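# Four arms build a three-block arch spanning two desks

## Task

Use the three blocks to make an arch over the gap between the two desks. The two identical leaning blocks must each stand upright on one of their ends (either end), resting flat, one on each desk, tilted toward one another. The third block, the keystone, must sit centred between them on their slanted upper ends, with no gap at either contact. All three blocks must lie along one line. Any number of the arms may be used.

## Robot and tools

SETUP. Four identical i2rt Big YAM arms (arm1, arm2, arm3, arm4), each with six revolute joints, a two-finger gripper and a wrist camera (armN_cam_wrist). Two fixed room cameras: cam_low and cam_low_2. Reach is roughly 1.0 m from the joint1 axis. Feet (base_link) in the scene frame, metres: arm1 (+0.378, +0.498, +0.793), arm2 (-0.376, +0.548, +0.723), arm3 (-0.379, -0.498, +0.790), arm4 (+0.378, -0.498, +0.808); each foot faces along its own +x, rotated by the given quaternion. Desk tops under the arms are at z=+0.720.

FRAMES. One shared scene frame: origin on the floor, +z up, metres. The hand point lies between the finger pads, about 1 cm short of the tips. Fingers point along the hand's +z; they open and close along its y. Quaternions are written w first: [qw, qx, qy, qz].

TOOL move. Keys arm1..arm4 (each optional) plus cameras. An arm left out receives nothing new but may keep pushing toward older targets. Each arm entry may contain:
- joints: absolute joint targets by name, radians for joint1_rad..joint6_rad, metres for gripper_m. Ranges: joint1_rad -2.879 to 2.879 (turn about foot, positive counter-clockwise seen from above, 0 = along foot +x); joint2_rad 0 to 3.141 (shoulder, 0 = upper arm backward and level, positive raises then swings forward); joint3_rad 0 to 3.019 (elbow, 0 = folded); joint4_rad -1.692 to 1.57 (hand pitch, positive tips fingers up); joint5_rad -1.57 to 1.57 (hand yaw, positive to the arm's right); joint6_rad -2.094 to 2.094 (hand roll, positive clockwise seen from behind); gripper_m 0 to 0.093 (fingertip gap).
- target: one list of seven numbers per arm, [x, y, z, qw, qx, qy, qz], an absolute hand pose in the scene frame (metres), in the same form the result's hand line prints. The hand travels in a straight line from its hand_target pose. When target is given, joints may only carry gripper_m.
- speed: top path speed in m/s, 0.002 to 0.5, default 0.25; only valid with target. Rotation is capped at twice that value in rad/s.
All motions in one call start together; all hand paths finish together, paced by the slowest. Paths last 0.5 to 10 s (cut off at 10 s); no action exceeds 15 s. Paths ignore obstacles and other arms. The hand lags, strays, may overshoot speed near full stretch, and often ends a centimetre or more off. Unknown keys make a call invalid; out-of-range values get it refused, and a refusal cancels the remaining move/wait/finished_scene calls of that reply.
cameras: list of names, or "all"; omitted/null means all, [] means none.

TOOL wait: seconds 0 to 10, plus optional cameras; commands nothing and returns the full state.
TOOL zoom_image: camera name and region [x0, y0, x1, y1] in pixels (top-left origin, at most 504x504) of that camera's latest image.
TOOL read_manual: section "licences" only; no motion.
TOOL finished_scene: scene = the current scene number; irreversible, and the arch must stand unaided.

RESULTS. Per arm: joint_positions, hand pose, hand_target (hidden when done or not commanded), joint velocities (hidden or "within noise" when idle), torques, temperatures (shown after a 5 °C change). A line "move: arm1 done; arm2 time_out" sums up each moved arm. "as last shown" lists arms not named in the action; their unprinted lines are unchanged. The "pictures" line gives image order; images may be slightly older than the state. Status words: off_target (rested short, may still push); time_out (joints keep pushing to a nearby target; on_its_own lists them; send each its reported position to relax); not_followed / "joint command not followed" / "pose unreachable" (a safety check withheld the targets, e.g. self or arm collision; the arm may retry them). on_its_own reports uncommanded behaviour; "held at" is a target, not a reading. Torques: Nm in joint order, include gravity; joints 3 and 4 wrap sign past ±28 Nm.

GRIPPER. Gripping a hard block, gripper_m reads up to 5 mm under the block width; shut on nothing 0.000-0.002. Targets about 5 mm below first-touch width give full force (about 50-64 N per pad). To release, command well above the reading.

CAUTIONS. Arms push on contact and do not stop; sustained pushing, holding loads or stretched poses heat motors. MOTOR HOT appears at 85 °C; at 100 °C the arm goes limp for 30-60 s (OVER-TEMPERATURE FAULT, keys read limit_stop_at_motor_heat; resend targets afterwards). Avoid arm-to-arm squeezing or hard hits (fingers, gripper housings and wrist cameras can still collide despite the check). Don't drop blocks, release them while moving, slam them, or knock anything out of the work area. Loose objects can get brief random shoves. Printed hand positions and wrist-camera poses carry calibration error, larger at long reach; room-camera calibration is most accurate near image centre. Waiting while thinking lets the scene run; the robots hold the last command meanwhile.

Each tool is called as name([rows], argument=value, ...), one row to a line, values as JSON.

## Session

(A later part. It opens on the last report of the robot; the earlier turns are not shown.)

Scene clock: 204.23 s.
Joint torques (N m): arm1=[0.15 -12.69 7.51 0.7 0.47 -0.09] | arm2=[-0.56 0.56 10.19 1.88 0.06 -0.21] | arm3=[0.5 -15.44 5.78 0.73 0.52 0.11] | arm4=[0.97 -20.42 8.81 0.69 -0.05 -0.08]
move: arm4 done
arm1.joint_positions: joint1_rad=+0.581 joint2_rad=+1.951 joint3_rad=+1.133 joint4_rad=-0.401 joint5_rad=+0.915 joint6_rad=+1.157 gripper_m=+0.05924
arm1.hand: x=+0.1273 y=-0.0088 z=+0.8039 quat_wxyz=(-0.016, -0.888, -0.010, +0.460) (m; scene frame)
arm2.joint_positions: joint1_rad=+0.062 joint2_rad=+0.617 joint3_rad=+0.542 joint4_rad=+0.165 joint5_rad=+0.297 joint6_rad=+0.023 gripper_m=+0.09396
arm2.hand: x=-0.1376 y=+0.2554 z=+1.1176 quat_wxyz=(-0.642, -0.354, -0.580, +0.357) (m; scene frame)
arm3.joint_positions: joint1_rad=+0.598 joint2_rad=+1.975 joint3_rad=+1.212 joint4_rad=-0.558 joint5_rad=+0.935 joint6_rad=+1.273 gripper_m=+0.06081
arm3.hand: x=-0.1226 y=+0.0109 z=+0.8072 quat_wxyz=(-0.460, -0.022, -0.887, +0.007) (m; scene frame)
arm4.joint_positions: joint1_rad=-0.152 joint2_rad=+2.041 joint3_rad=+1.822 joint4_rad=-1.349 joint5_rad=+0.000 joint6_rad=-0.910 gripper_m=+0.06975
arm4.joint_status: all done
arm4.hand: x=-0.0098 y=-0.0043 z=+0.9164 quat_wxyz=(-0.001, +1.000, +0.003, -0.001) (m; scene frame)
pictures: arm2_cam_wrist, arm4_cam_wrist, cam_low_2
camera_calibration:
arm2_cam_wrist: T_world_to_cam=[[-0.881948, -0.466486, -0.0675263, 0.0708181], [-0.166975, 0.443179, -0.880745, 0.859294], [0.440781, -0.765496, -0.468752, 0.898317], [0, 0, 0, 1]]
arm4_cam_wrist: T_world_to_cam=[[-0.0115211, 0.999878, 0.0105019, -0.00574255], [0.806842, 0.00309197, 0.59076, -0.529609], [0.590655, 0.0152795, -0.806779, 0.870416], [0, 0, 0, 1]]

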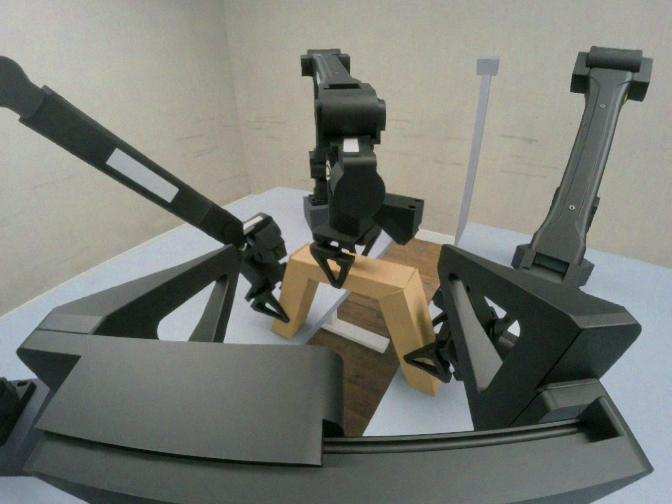

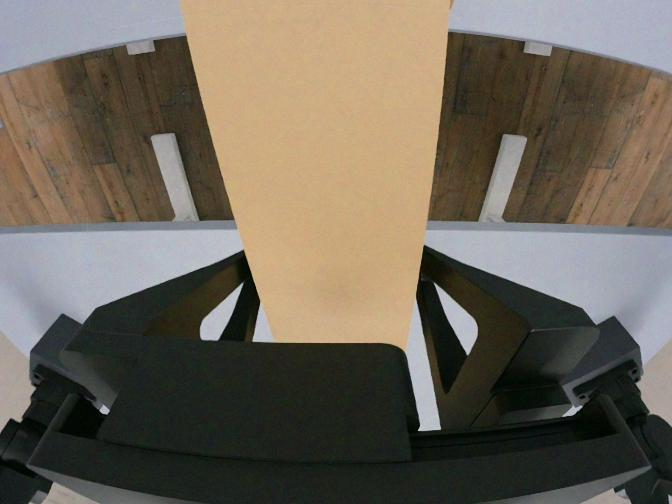

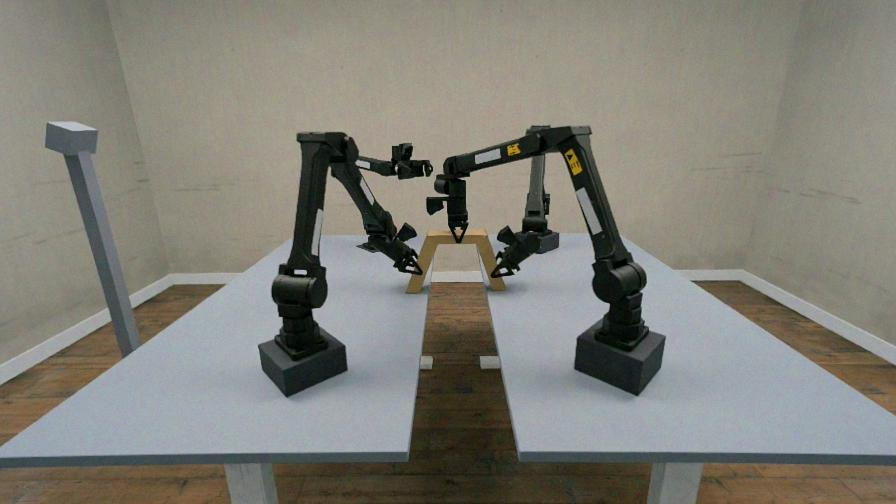

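move(arm4={"joints":{"gripper_m":0.085}}, cameras=["arm2_cam_wrist","cam_low_2","arm4_cam_wrist","cam_low"])

zoom_image(camera="arm2_cam_wrist", region=[360, 250, 430, 310])

zoom_image(camera="arm2_cam_wrist", region=[280, 230, 350, 290])

zoom_image(camera="cam_low_2", region=[420, 220, 500, 260])

Scene clock: 206.33 s.
Joint torques (N m): arm1=[0.03 -12.63 7.5 0.7 0.47 -0.09] | arm2=[-0.38 0.62 10.26 1.91 0.07 -0.2] | arm3=[1.03 -15.85 5.83 0.62 0.55 0.08] | arm4=[0.85 -20.42 8.81 0.73 -0.06 -0.08]
move: arm4 done
arm1, arm2, arm3: as last shown
arm1.joint_positions: joint1_rad=+0.581 joint2_rad=+1.951 joint3_rad=+1.133 joint4_rad=-0.401 joint5_rad=+0.915 joint6_rad=+1.155 gripper_m=+0.05924
arm3.joint_positions: joint1_rad=+0.598 joint2_rad=+1.975 joint3_rad=+1.212 joint4_rad=-0.558 joint5_rad=+0.935 joint6_rad=+1.275 gripper_m=+0.06081
arm4.joint_positions: joint1_rad=-0.152 joint2_rad=+2.041 joint3_rad=+1.822 joint4_rad=-1.349 joint5_rad=+0.000 joint6_rad=-0.910 gripper_m=+0.08476
arm4.joint_status: all done
arm4.hand: x=-0.0098 y=-0.0043 z=+0.9164 quat_wxyz=(-0.001, +1.000, +0.003, -0.001) (m; scene frame)
pictures: arm2_cam_wrist, arm4_cam_wrist, cam_low, cam_low_2
camera_calibration:
arm2_cam_wrist: T_world_to_cam=[[-0.881948, -0.466486, -0.0675263, 0.0708181], [-0.166975, 0.443179, -0.880745, 0.859294], [0.440781, -0.765496, -0.468752, 0.898317], [0, 0, 0, 1]]
arm4_cam_wrist: T_world_to_cam=[[-0.0115211, 0.999878, 0.0105019, -0.00574255], [0.806842, 0.00309197, 0.59076, -0.529609], [0.590655, 0.0152795, -0.806779, 0.870416], [0, 0, 0, 1]]

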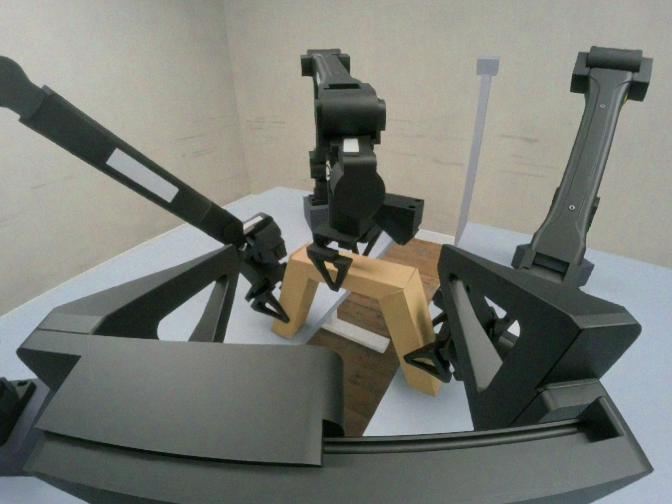

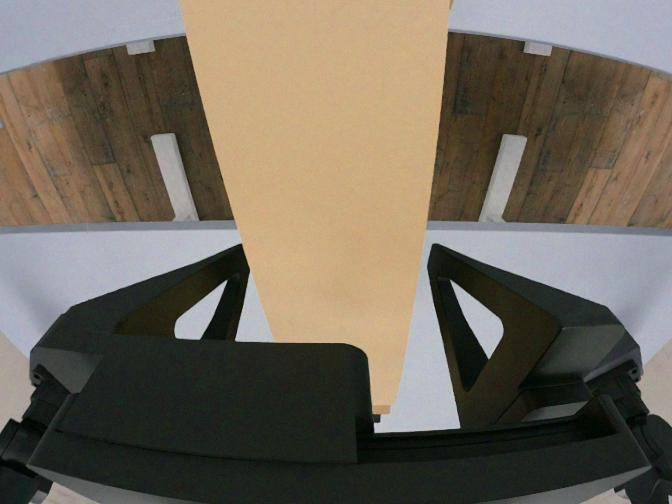

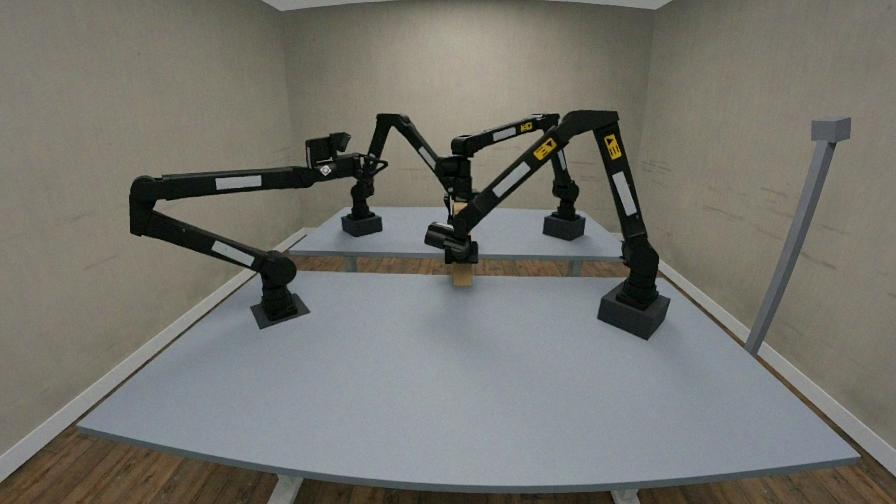

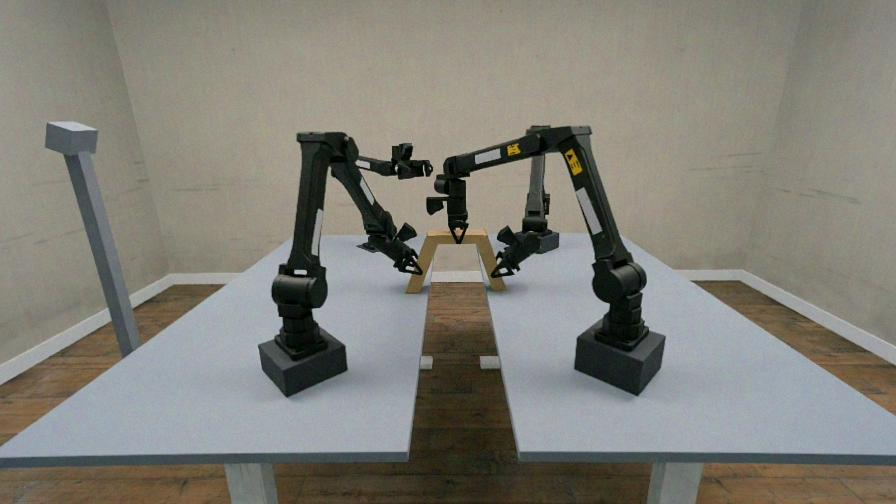

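Scaled by 7.200 from the camera's 672x504 image, which has a finer 960x720 frame.

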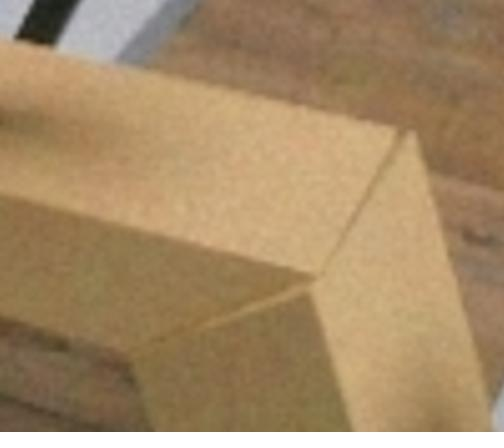

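Scaled by 7.200 from the camera's 672x504 image, which has a finer 960x720 frame.

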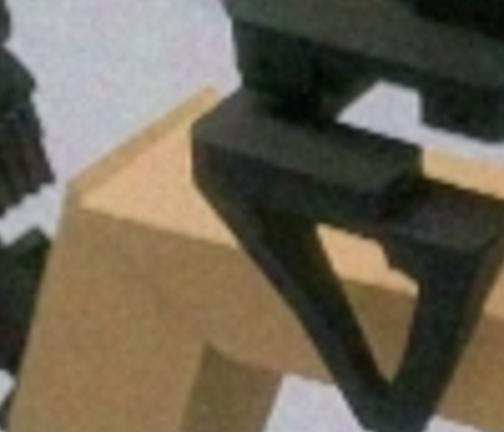

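Scaled by 6.300 from the camera's 896x504 image, which has a finer 1280x720 frame.

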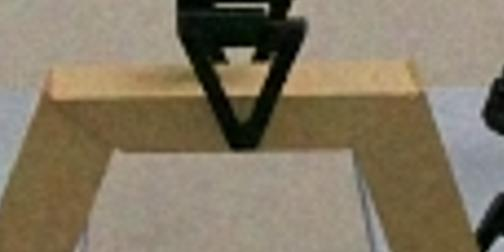

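move(arm4={"target":[-0.008,0.004,0.96,0,1,0,0],"speed":0.05}, cameras=["arm4_cam_wrist"])

move(arm4={"target":[-0.02,-0.02,1.1,0,1,0,0],"speed":0.12}, cameras=["arm2_cam_wrist","cam_low_2","arm4_cam_wrist"])

zoom_image(camera="arm2_cam_wrist", region=[260, 230, 440, 400])

zoom_image(camera="cam_low_2", region=[400, 215, 510, 300])

Scene clock: 209.27 s.
move: arm4 off_target
arm4.hand_status: off_target (0.029 m and 2.6 deg from the pose sent, 0.044 m and 0.3 deg at the start)
pictures: arm4_cam_wrist
camera_calibration:
arm4_cam_wrist: T_world_to_cam=[[-0.00512182, 0.999599, -0.0278654, 0.0364785], [0.788758, 0.0211672, 0.614339, -0.567104], [0.614682, -0.0188326, -0.78855, 0.865891], [0, 0, 0, 1]]

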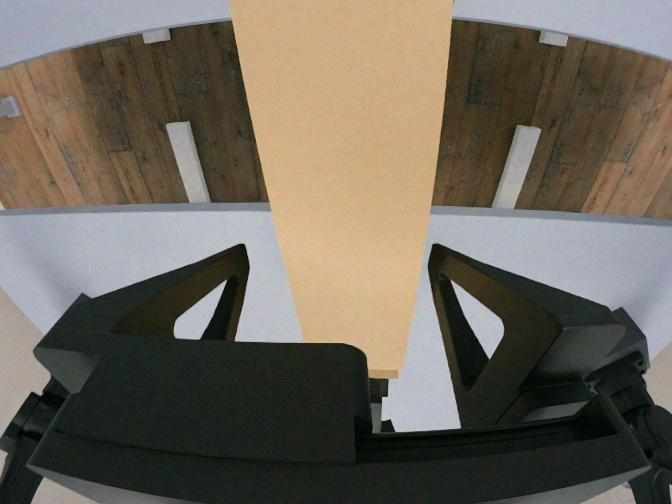

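Scene clock: 211.20 s.
Joint torques (N m): arm1=[0.21 -12.57 7.49 0.73 0.47 -0.08] | arm2=[-0.32 0.62 10.24 1.98 0.04 -0.19] | arm3=[0.38 -15.62 5.91 0.65 0.53 0.11] | arm4=[2.61 -21.66 12.36 -0.13 -0.1 0.14]
move: arm4 off_target
arm1.joint_positions: joint1_rad=+0.581 joint2_rad=+1.951 joint3_rad=+1.133 joint4_rad=-0.401 joint5_rad=+0.915 joint6_rad=+1.155 gripper_m=+0.05924
arm1.hand: x=+0.1273 y=-0.0088 z=+0.8039 quat_wxyz=(-0.016, -0.888, -0.010, +0.460) (m; scene frame)
arm2.joint_positions: joint1_rad=+0.062 joint2_rad=+0.617 joint3_rad=+0.542 joint4_rad=+0.165 joint5_rad=+0.297 joint6_rad=+0.023 gripper_m=+0.09396
arm2.hand: x=-0.1376 y=+0.2554 z=+1.1176 quat_wxyz=(-0.642, -0.354, -0.580, +0.357) (m; scene frame)
arm3.joint_positions: joint1_rad=+0.598 joint2_rad=+1.975 joint3_rad=+1.212 joint4_rad=-0.558 joint5_rad=+0.935 joint6_rad=+1.275 gripper_m=+0.06081
arm3.hand: x=-0.1226 y=+0.0109 z=+0.8072 quat_wxyz=(-0.460, -0.022, -0.887, +0.007) (m; scene frame)
arm4.joint_positions: joint1_rad=-0.133 joint2_rad=+1.967 joint3_rad=+2.110 joint4_rad=-1.683 joint5_rad=+0.000 joint6_rad=-0.895 gripper_m=+0.08487
arm4.hand: x=-0.0119 y=-0.0202 z=+1.0699 quat_wxyz=(-0.012, +1.000, +0.004, -0.009) (m; scene frame)
arm4.hand_target: x=-0.0188 y=-0.0213 z=+1.0991 quat_wxyz=(-0.032, +0.999, +0.003, -0.027) (m; scene frame)
arm4.hand_status: off_target (0.031 m and 1.8 deg from the pose sent, 0.165 m and 2.6 deg at the start; a joint's target at an end of its range on 31 of 58 steps)
pictures: arm2_cam_wrist, arm4_cam_wrist, cam_low_2
camera_calibration:
arm2_cam_wrist: T_world_to_cam=[[-0.881948, -0.466486, -0.0675263, 0.0708181], [-0.166975, 0.443179, -0.880745, 0.859294], [0.440781, -0.765496, -0.468752, 0.898317], [0, 0, 0, 1]]
arm4_cam_wrist: T_world_to_cam=[[-0.0145098, 0.999388, 0.0318161, -0.0143074], [0.816906, -0.00650028, 0.576735, -0.603613], [0.576589, 0.0343591, -0.816312, 1.00623], [0, 0, 0, 1]]

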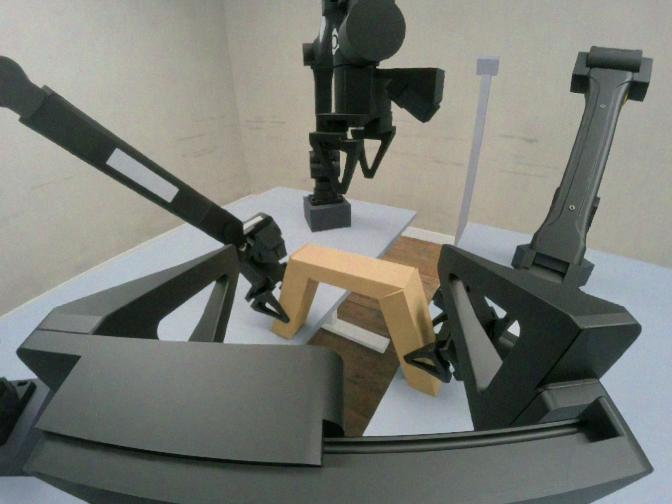

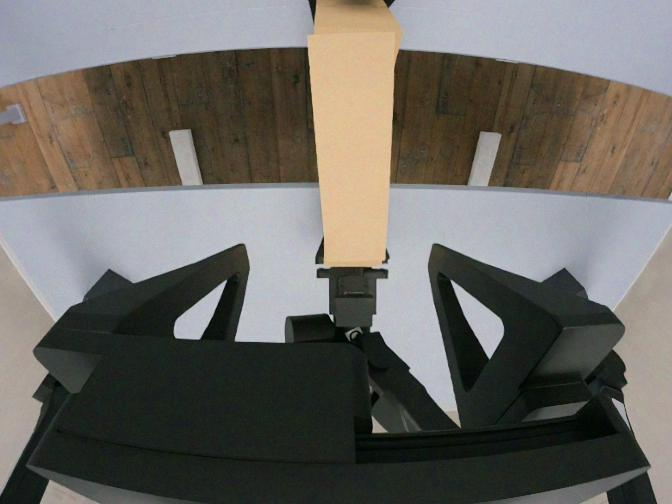

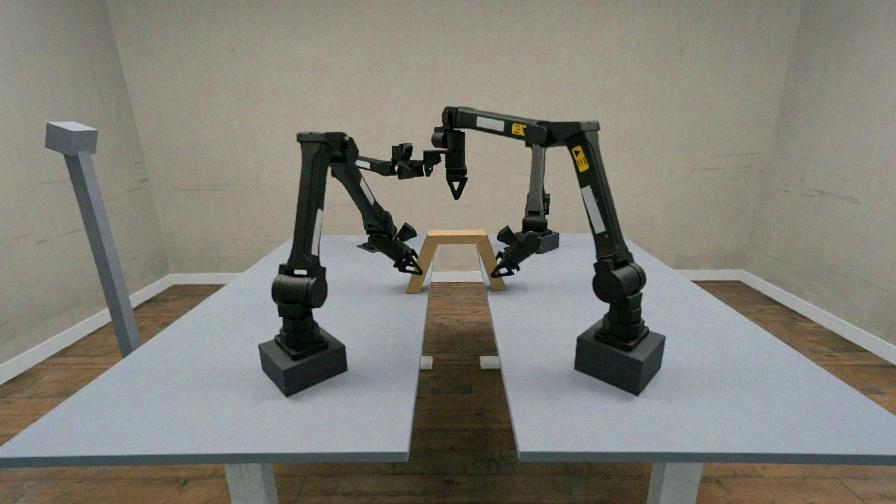

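Scaled by 2.800 from the camera's 672x504 image, which has a finer 960x720 frame.

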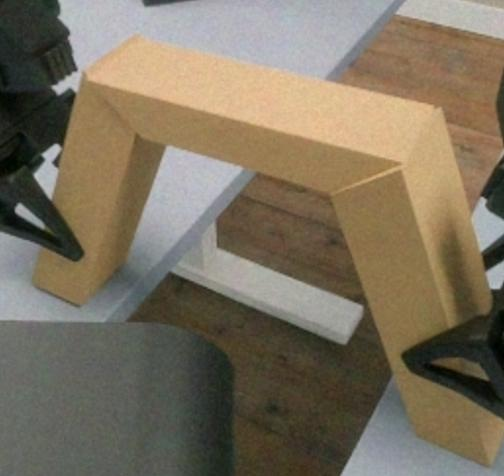

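Scaled by 4.582 from the camera's 896x504 image, which has a finer 1280x720 frame.

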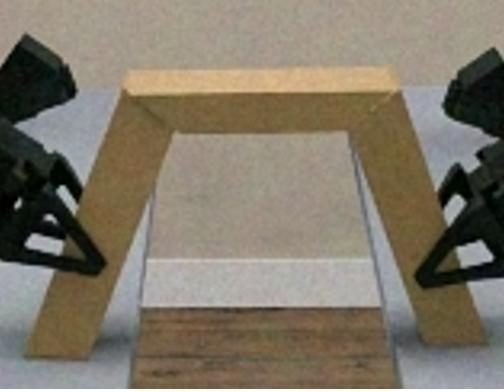

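move(arm1={"joints":{"gripper_m":0.0615}}, arm3={"joints":{"gripper_m":0.063}}, cameras=["arm2_cam_wrist","cam_low_2"])

zoom_image(camera="arm2_cam_wrist", region=[260, 230, 440, 400])

zoom_image(camera="cam_low_2", region=[400, 215, 510, 300])

Scene clock: 213.27 s.
Joint torques (N m): arm1=[0.15 -12.75 7.62 0.72 0.46 -0.09] | arm2=[-0.5 0.56 10.25 1.91 0.05 -0.22] | arm3=[0.85 -15.27 5.86 0.7 0.52 0.1] | arm4=[2.67 -21.36 12.37 -0.13 -0.11 0.13]
move: arm1 done; arm3 done
arm1.joint_positions: joint1_rad=+0.581 joint2_rad=+1.951 joint3_rad=+1.132 joint4_rad=-0.401 joint5_rad=+0.915 joint6_rad=+1.154 gripper_m=+0.06141
arm1.joint_status: all done
arm1.hand: x=+0.1274 y=-0.0083 z=+0.8033 quat_wxyz=(-0.015, -0.888, -0.011, +0.460) (m; scene frame)
arm2, arm4: as last shown
arm3.joint_positions: joint1_rad=+0.598 joint2_rad=+1.975 joint3_rad=+1.212 joint4_rad=-0.558 joint5_rad=+0.935 joint6_rad=+1.275 gripper_m=+0.06294
arm3.joint_status: all done
arm3.hand: x=-0.1226 y=+0.0109 z=+0.8072 quat_wxyz=(-0.460, -0.022, -0.887, +0.007) (m; scene frame)
pictures: arm2_cam_wrist, cam_low_2
camera_calibration:
arm2_cam_wrist: T_world_to_cam=[[-0.881948, -0.466486, -0.0675263, 0.0708181], [-0.166975, 0.443179, -0.880745, 0.859294], [0.440781, -0.765496, -0.468752, 0.898317], [0, 0, 0, 1]]

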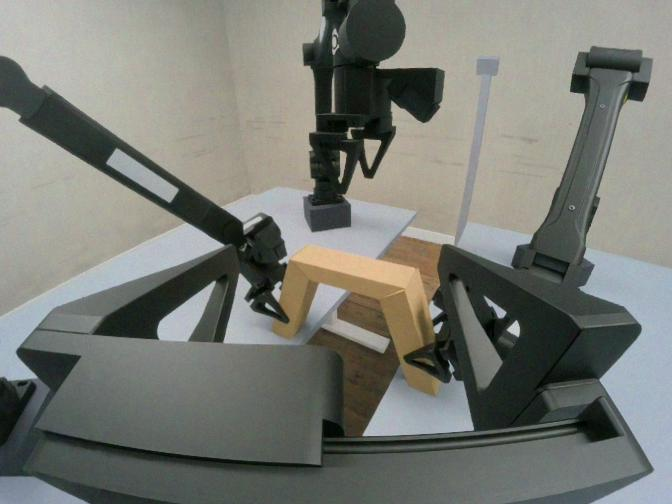

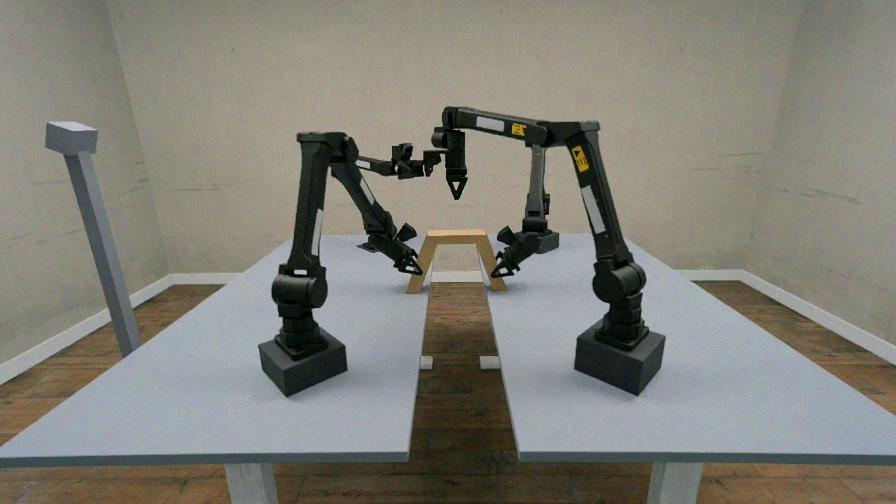

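Scaled by 2.800 from the camera's 672x504 image, which has a finer 960x720 frame.

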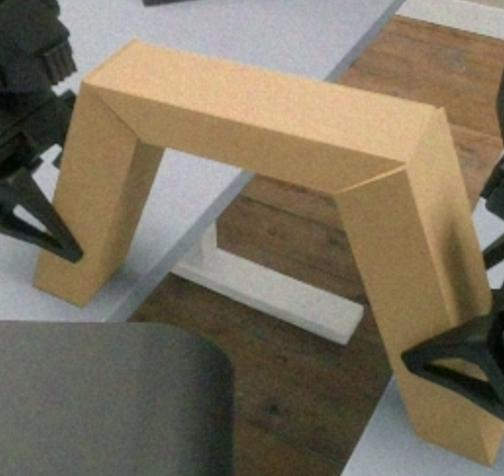

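Scaled by 4.582 from the camera's 896x504 image, which has a finer 1280x720 frame.

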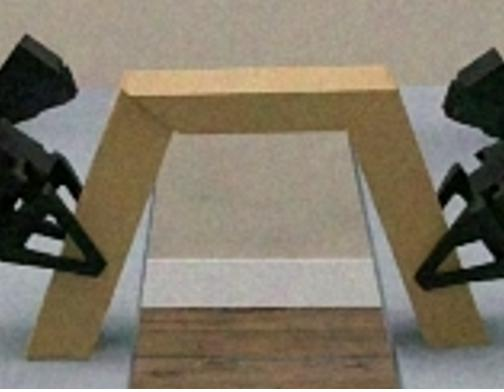

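move(arm1={"joints":{"gripper_m":0.065}}, arm3={"joints":{"gripper_m":0.067}}, cameras=["arm2_cam_wrist","cam_low_2","arm4_cam_wrist"])

zoom_image(camera="arm2_cam_wrist", region=[260, 230, 440, 400])

zoom_image(camera="cam_low_2", region=[400, 215, 510, 300])

zoom_image(camera="arm4_cam_wrist", region=[240, 0, 460, 300])

Scene clock: 215.17 s.
Joint torques (N m): arm1=[0.09 -12.63 7.64 0.7 0.47 -0.09] | arm2=[-0.32 0.32 10.19 1.84 0.05 -0.19] | arm3=[0.67 -15.56 5.86 0.57 0.53 0.09] | arm4=[2.61 -21.42 12.36 -0.12 -0.1 0.12]
move: arm1 done; arm3 done
arm1.joint_positions: joint1_rad=+0.581 joint2_rad=+1.951 joint3_rad=+1.132 joint4_rad=-0.401 joint5_rad=+0.915 joint6_rad=+1.157 gripper_m=+0.06484
arm1.joint_status: all done
arm1.hand: x=+0.1274 y=-0.0083 z=+0.8033 quat_wxyz=(-0.015, -0.888, -0.010, +0.460) (m; scene frame)
arm2, arm4: as last shown
arm3.joint_positions: joint1_rad=+0.598 joint2_rad=+1.975 joint3_rad=+1.212 joint4_rad=-0.555 joint5_rad=+0.935 joint6_rad=+1.275 gripper_m=+0.06686
arm3.joint_status: all done
arm3.hand: x=-0.1225 y=+0.0114 z=+0.8074 quat_wxyz=(-0.461, -0.023, -0.887, +0.005) (m; scene frame)
pictures: arm2_cam_wrist, arm4_cam_wrist, cam_low_2
camera_calibration:
arm2_cam_wrist: T_world_to_cam=[[-0.881948, -0.466486, -0.0675263, 0.0708181], [-0.166975, 0.443179, -0.880745, 0.859294], [0.440781, -0.765496, -0.468752, 0.898317], [0, 0, 0, 1]]
arm4_cam_wrist: T_world_to_cam=[[-0.0145098, 0.999388, 0.0318161, -0.0143074], [0.816906, -0.00650028, 0.576735, -0.603613], [0.576589, 0.0343591, -0.816312, 1.00623], [0, 0, 0, 1]]

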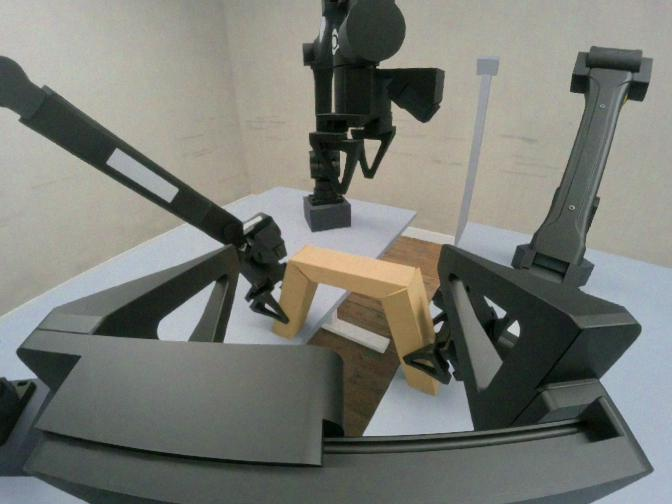

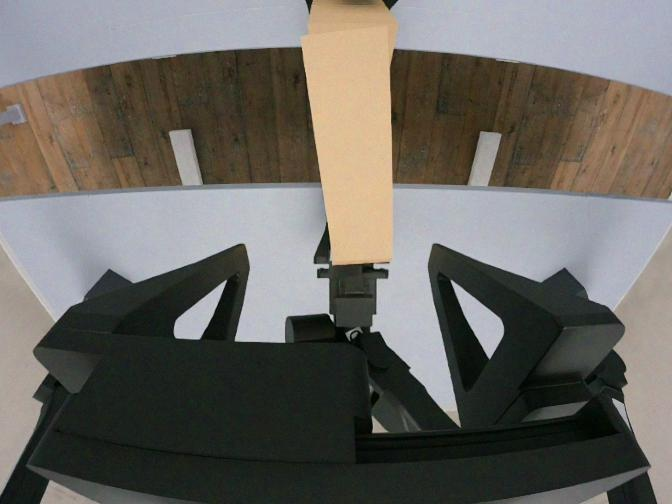

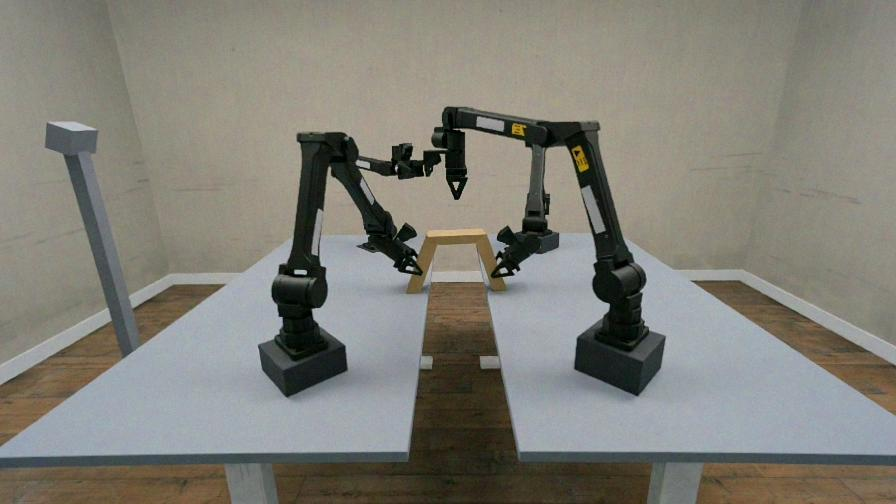

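Scaled by 2.800 from the camera's 672x504 image, which has a finer 960x720 frame.

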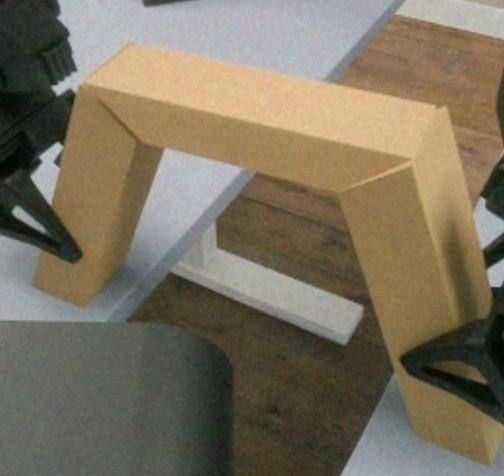

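Scaled by 4.582 from the camera's 896x504 image, which has a finer 1280x720 frame.

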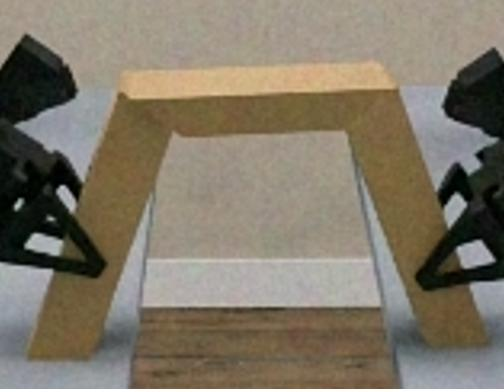

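Scaled by 1.680 from the camera's 672x504 image, which has a finer 960x720 frame.

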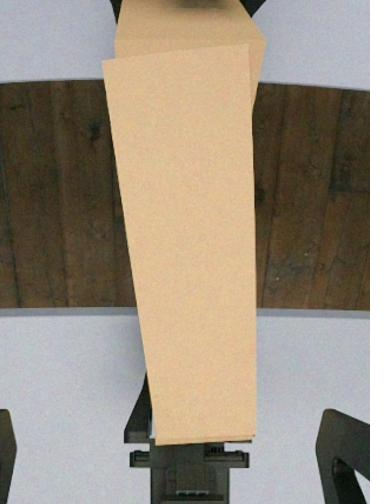

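wait(seconds=1, cameras=["arm2_cam_wrist","arm4_cam_wrist","arm1_cam_wrist","arm3_cam_wrist"])

zoom_image(camera="arm4_cam_wrist", region=[240, 0, 460, 300])

zoom_image(camera="arm2_cam_wrist", region=[260, 230, 440, 400])

Scene clock: 217.60 s.
Joint torques (N m): arm1=[0.15 -12.63 7.62 0.69 0.47 -0.09] | arm2=[-0.21 0.62 10.17 1.91 0.05 -0.2] | arm3=[1.08 -15.38 5.94 0.51 0.55 0.12] | arm4=[2.55 -21.42 12.36 -0.13 -0.11 0.12]
arm1.joint_positions: joint1_rad=+0.581 joint2_rad=+1.951 joint3_rad=+1.132 joint4_rad=-0.401 joint5_rad=+0.915 joint6_rad=+1.155 gripper_m=+0.06489
arm1.joint_status: all done
arm1.hand: x=+0.1274 y=-0.0083 z=+0.8033 quat_wxyz=(-0.015, -0.888, -0.011, +0.460) (m; scene frame)
arm2.joint_positions: joint1_rad=+0.062 joint2_rad=+0.617 joint3_rad=+0.542 joint4_rad=+0.165 joint5_rad=+0.297 joint6_rad=+0.023 gripper_m=+0.09396
arm2.hand: x=-0.1376 y=+0.2554 z=+1.1176 quat_wxyz=(-0.642, -0.354, -0.580, +0.357) (m; scene frame)
arm3.joint_positions: joint1_rad=+0.598 joint2_rad=+1.975 joint3_rad=+1.212 joint4_rad=-0.555 joint5_rad=+0.935 joint6_rad=+1.275 gripper_m=+0.06693
arm3.joint_status: all done
arm3.hand: x=-0.1225 y=+0.0114 z=+0.8074 quat_wxyz=(-0.461, -0.023, -0.887, +0.005) (m; scene frame)
arm4.joint_positions: joint1_rad=-0.133 joint2_rad=+1.967 joint3_rad=+2.110 joint4_rad=-1.683 joint5_rad=+0.000 joint6_rad=-0.895 gripper_m=+0.08487
arm4.hand: x=-0.0119 y=-0.0202 z=+1.0699 quat_wxyz=(-0.012, +1.000, +0.004, -0.009) (m; scene frame)
wait: 1.00 s; at rest from the start
pictures: arm1_cam_wrist, arm2_cam_wrist, arm3_cam_wrist, arm4_cam_wrist
camera_calibration:
arm1_cam_wrist: T_world_to_cam=[[-0.0300714, 0.998178, -0.0523155, 0.0568007], [0.957917, 0.0138316, -0.286712, 0.108215], [-0.285466, -0.0587357, -0.956587, 0.926208], [0, 0, 0, 1]]
arm2_cam_wrist: T_world_to_cam=[[-0.881948, -0.466486, -0.0675263, 0.0708181], [-0.166975, 0.443179, -0.880745, 0.859294], [0.440781, -0.765496, -0.468752, 0.898317], [0, 0, 0, 1]]
arm3_cam_wrist: T_world_to_cam=[[-0.0574295, -0.998287, -0.0111798, 0.013137], [-0.945021, 0.0579694, -0.32183, 0.146637], [0.321927, -0.00791739, -0.946731, 0.927193], [0, 0, 0, 1]]
arm4_cam_wrist: T_world_to_cam=[[-0.0145098, 0.999388, 0.0318161, -0.0143074], [0.816906, -0.00650028, 0.576735, -0.603613], [0.576589, 0.0343591, -0.816312, 1.00623], [0, 0, 0, 1]]

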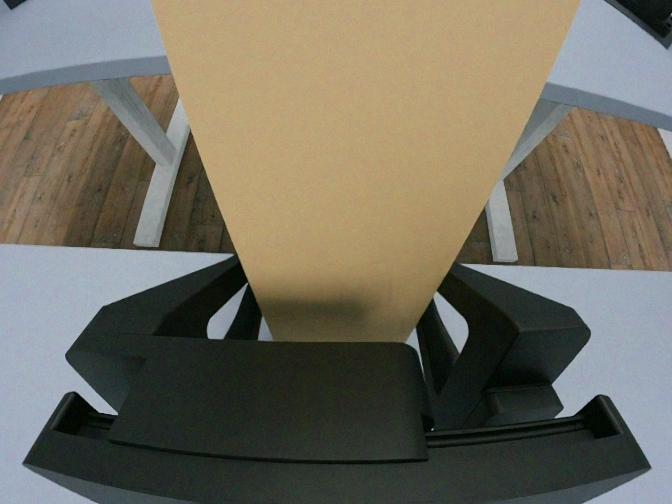

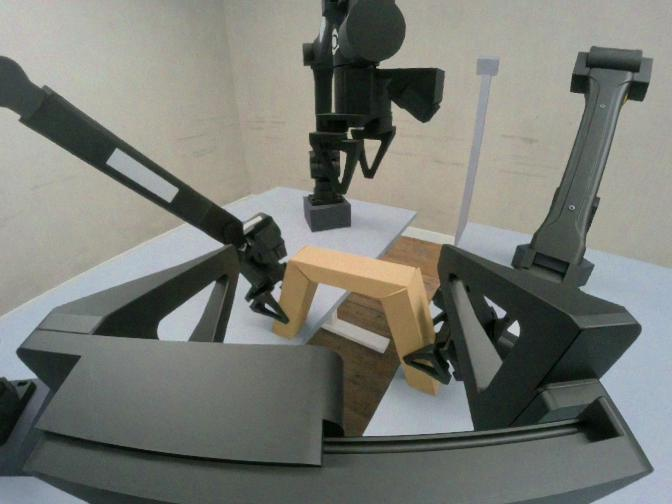

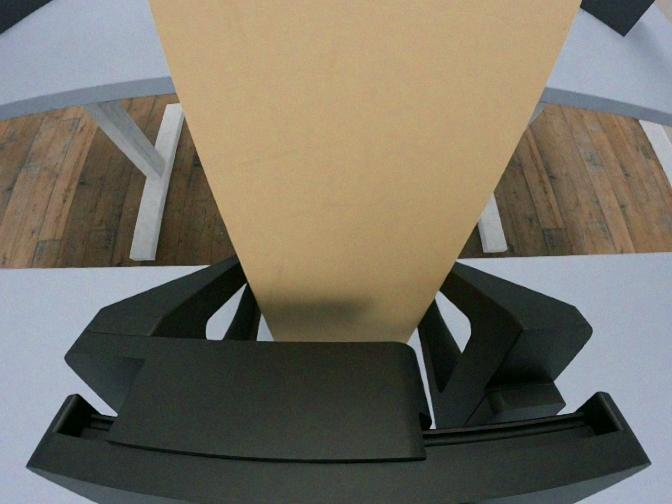

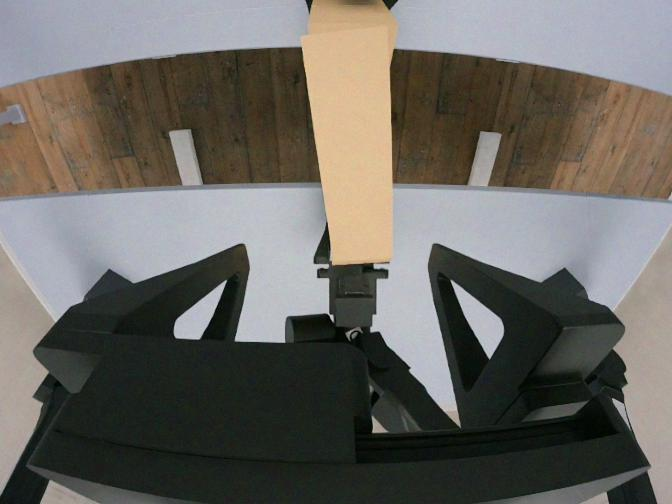

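Scaled by 1.680 from the camera's 672x504 image, which has a finer 960x720 frame.

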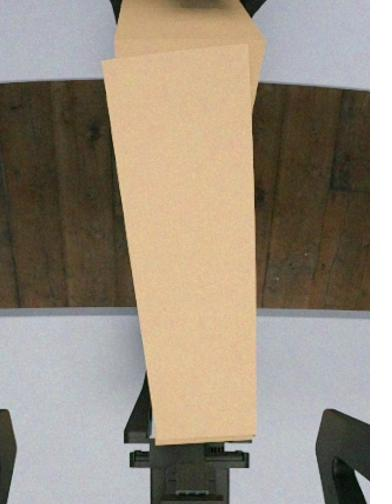

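Scaled by 2.800 from the camera's 672x504 image, which has a finer 960x720 frame.

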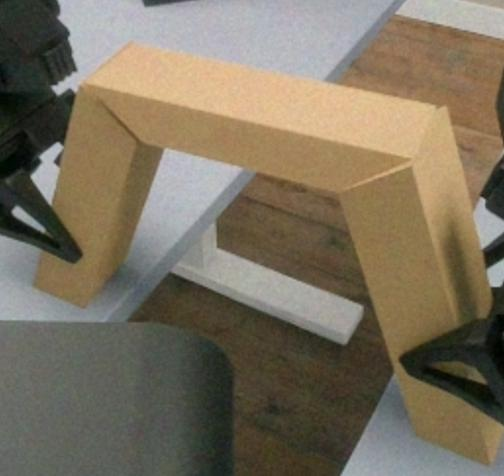

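zoom_image(camera="arm4_cam_wrist", region=[295, 0, 405, 60])

zoom_image(camera="arm4_cam_wrist", region=[310, 230, 410, 290])

zoom_image(camera="arm2_cam_wrist", region=[360, 250, 460, 400])

zoom_image(camera="arm2_cam_wrist", region=[265, 235, 345, 345])

Scaled by 4.582 from the camera's 672x504 image, which has a finer 960x720 frame.

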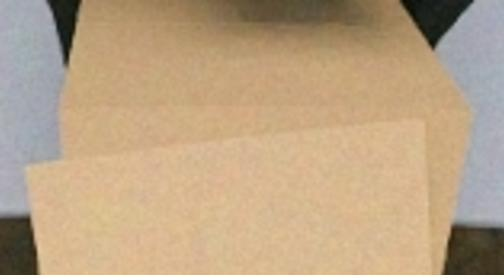

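Scaled by 5.040 from the camera's 672x504 image, which has a finer 960x720 frame.

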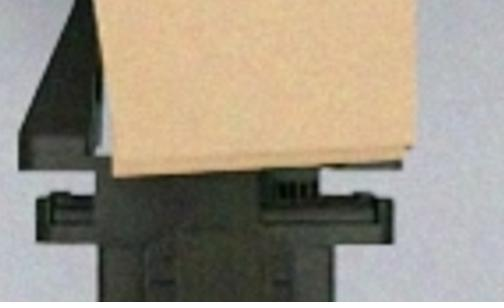

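Scaled by 3.360 from the camera's 672x504 image, which has a finer 960x720 frame.

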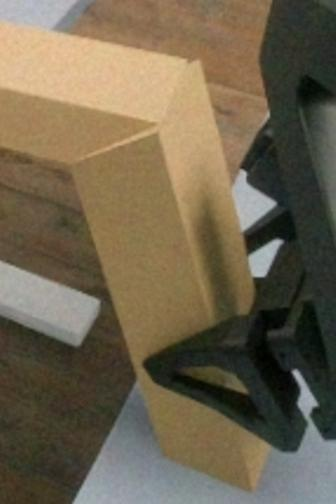

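Scaled by 4.582 from the camera's 672x504 image, which has a finer 960x720 frame.

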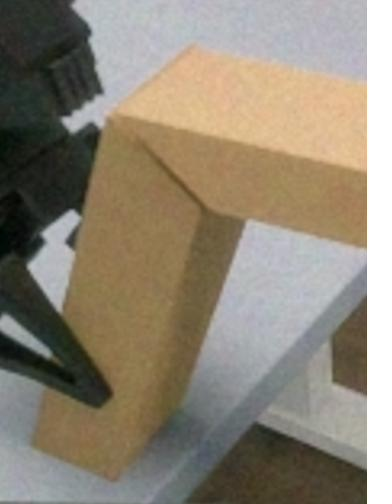

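move(arm1={"joints":{"gripper_m":0.052}}, arm3={"joints":{"gripper_m":0.052}}, arm4={"target":[-0.012,-0.004,1.0,0,1,0,0],"speed":0.1}, cameras=["arm2_cam_wrist","arm4_cam_wrist","cam_low_2"])

zoom_image(camera="arm2_cam_wrist", region=[260, 230, 440, 400])

zoom_image(camera="arm4_cam_wrist", region=[240, 0, 460, 300])

Scene clock: 233.90 s.
Joint torques (N m): arm1=[0.03 -12.63 7.68 0.68 0.43 -0.09] | arm2=[-0.03 0.62 10.13 1.84 0.06 -0.19] | arm3=[1.08 -15.44 5.9 0.57 0.48 0.09] | arm4=[0.85 -20.13 9.31 0.96 -0.11 -0.09]
Motor temperatures (°C): arm1=[27 26 27 23 24 20 22] | arm2=[26 22 34 22 22 24 22] | arm3=[30 28 27 20 22 19 23] | arm4=[27 31 36 19 21 20 25]
move: arm1 off_target; arm3 off_target; arm4 done
arm1.joint_positions: joint1_rad=+0.581 joint2_rad=+1.951 joint3_rad=+1.132 joint4_rad=-0.401 joint5_rad=+0.917 joint6_rad=+1.152 gripper_m=+0.05969
arm1.joint_status: gripper_m off_target (ended at +0.05972, target +0.05200)
arm1.hand: x=+0.1273 y=-0.0079 z=+0.8033 quat_wxyz=(-0.014, -0.887, -0.012, +0.461) (m; scene frame)
arm2: as last shown
arm3.joint_positions: joint1_rad=+0.598 joint2_rad=+1.975 joint3_rad=+1.211 joint4_rad=-0.555 joint5_rad=+0.937 joint6_rad=+1.267 gripper_m=+0.06116
arm3.joint_status: gripper_m off_target (ended at +0.06119, target +0.05200)
arm3.hand: x=-0.1224 y=+0.0110 z=+0.8073 quat_wxyz=(-0.461, -0.020, -0.887, +0.008) (m; scene frame)
arm4.joint_positions: joint1_rad=-0.138 joint2_rad=+2.007 joint3_rad=+1.997 joint4_rad=-1.573 joint5_rad=+0.000 joint6_rad=-0.895 gripper_m=+0.08487
arm4.hand: x=-0.0135 y=-0.0137 z=+1.0028 quat_wxyz=(+0.005, +1.000, +0.002, +0.004) (m; scene frame)
arm4.hand_target: x=-0.0118 y=-0.0041 z=+1.0000 quat_wxyz=(+0.000, +1.000, +0.000, +0.000) (m; scene frame)
arm4.hand_status: done (0.010 m and 0.8 deg from the pose sent, 0.072 m and 1.8 deg at the start)
pictures: arm2_cam_wrist, arm4_cam_wrist, cam_low_2
camera_calibration:
arm2_cam_wrist: T_world_to_cam=[[-0.881948, -0.466486, -0.0675263, 0.0708181], [-0.166975, 0.443179, -0.880745, 0.859294], [0.440781, -0.765496, -0.468752, 0.898317], [0, 0, 0, 1]]
arm4_cam_wrist: T_world_to_cam=[[-0.0103375, 0.999945, -0.00180801, 0.0151025], [0.801005, 0.00936317, 0.598584, -0.585456], [0.598568, 0.00473966, -0.801058, 0.936755], [0, 0, 0, 1]]

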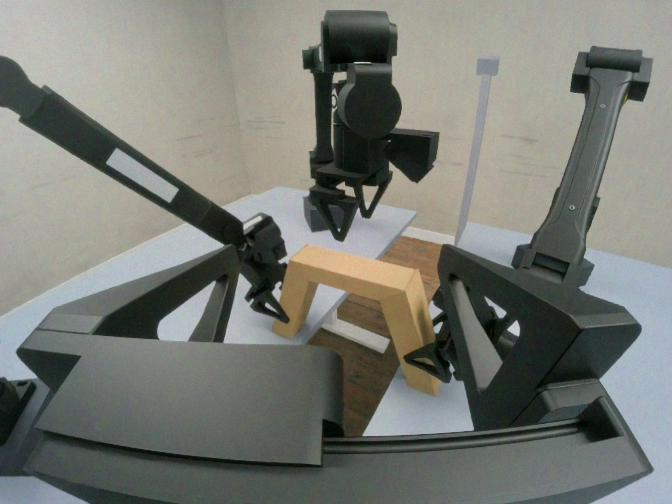

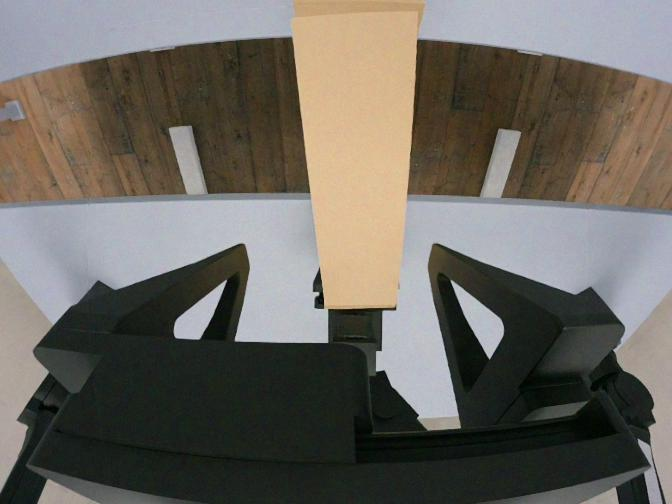

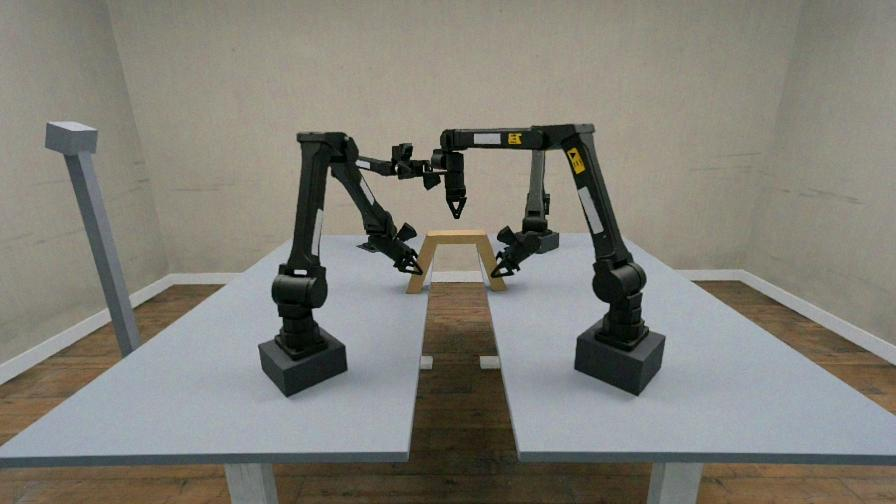

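Scaled by 2.800 from the camera's 672x504 image, which has a finer 960x720 frame.

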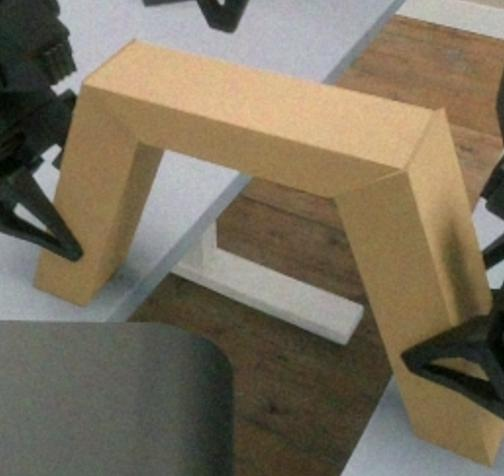

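Scaled by 1.680 from the camera's 672x504 image, which has a finer 960x720 frame.

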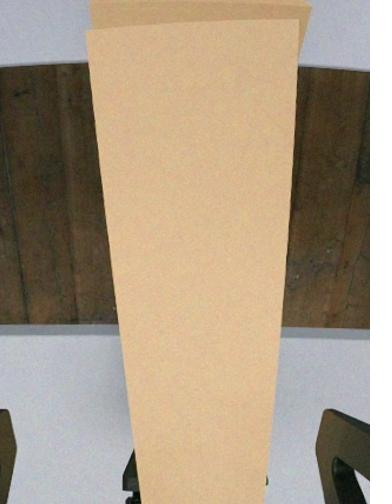

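move(arm4={"target":[-0.012,0.008,0.955,0,1,0,0],"speed":0.06}, cameras=["arm4_cam_wrist"])

Scene clock: 244.97 s.
Joint torques (N m): arm1=[-0.03 -12.63 7.65 0.66 0.42 -0.09] | arm2=[-0.09 0.62 10.24 1.81 0.05 -0.21] | arm3=[0.79 -15.33 5.9 0.57 0.51 0.12] | arm4=[0.73 -20.13 9.06 0.99 -0.1 -0.14]
move: arm4 off_target
arm1, arm2, arm3: as last shown
arm4.joint_positions: joint1_rad=-0.149 joint2_rad=+2.041 joint3_rad=+1.942 joint4_rad=-1.478 joint5_rad=+0.000 joint6_rad=-0.895 gripper_m=+0.08487
arm4.hand: x=-0.0143 y=-0.0013 z=+0.9617 quat_wxyz=(+0.002, +1.000, -0.004, +0.002) (m; scene frame)
arm4.hand_target: x=-0.0119 y=+0.0079 z=+0.9550 quat_wxyz=(+0.000, +1.000, -0.003, +0.000) (m; scene frame)
arm4.hand_status: off_target (0.012 m and 0.5 deg from the pose sent, 0.053 m and 0.8 deg at the start)
pictures: arm4_cam_wrist
camera_calibration:
arm4_cam_wrist: T_world_to_cam=[[0.00111017, 0.999993, 0.00367183, -0.00251205], [0.803643, -0.00307733, 0.595104, -0.556978], [0.595111, 0.00229017, -0.80364, 0.906604], [0, 0, 0, 1]]

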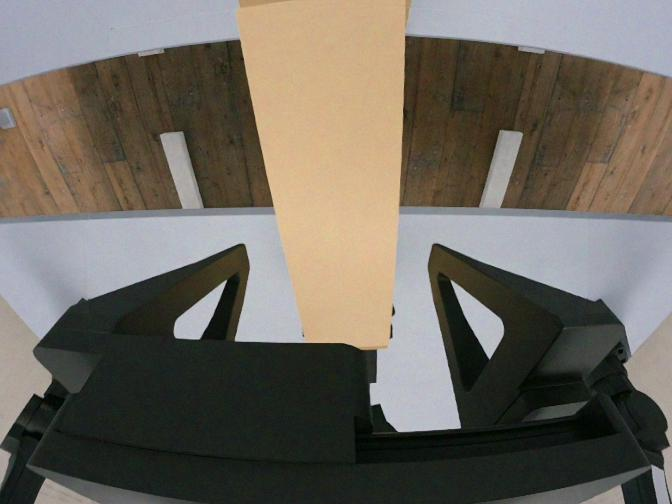

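move(arm4={"target":[-0.011,0.0085,0.919,0,1,0,0],"speed":0.05}, cameras=["arm4_cam_wrist"])

Scene clock: 247.20 s.
Joint torques (N m): arm1=[0.15 -12.75 7.71 0.7 0.43 -0.09] | arm2=[-0.38 0.67 10.18 1.88 0.07 -0.2] | arm3=[0.5 -15.5 5.87 0.59 0.52 0.11] | arm4=[0.91 -20.13 8.91 0.98 -0.11 -0.14]
move: arm4 off_target
arm1, arm2, arm3: as last shown
arm4.joint_positions: joint1_rad=-0.151 joint2_rad=+2.054 joint3_rad=+1.873 joint4_rad=-1.394 joint5_rad=+0.000 joint6_rad=-0.904 gripper_m=+0.08487
arm4.hand: x=-0.0135 y=-0.0007 z=+0.9270 quat_wxyz=(+0.002, +1.000, +0.000, +0.002) (m; scene frame)
arm4.hand_target: x=-0.0108 y=+0.0080 z=+0.9190 quat_wxyz=(+0.000, +1.000, +0.001, +0.000) (m; scene frame)
arm4.hand_status: off_target (0.012 m and 0.3 deg from the pose sent, 0.044 m and 0.5 deg at the start)
pictures: arm4_cam_wrist
camera_calibration:
arm4_cam_wrist: T_world_to_cam=[[-0.00656438, 0.999968, 0.00458688, -0.00396367], [0.804112, 0.0025518, 0.594473, -0.536346], [0.594442, 0.00759071, -0.804103, 0.878729], [0, 0, 0, 1]]

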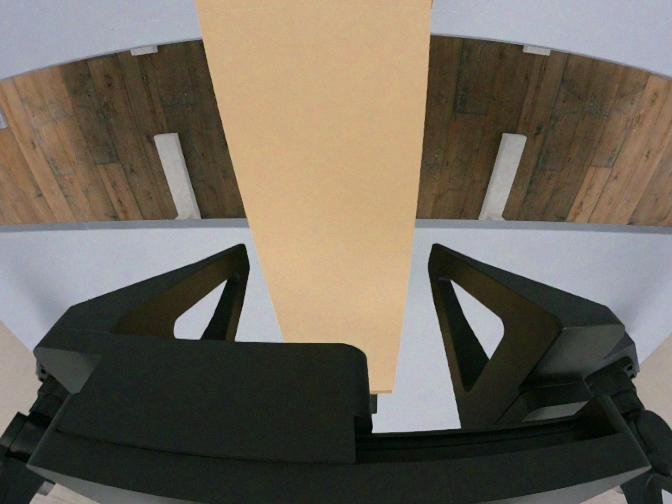

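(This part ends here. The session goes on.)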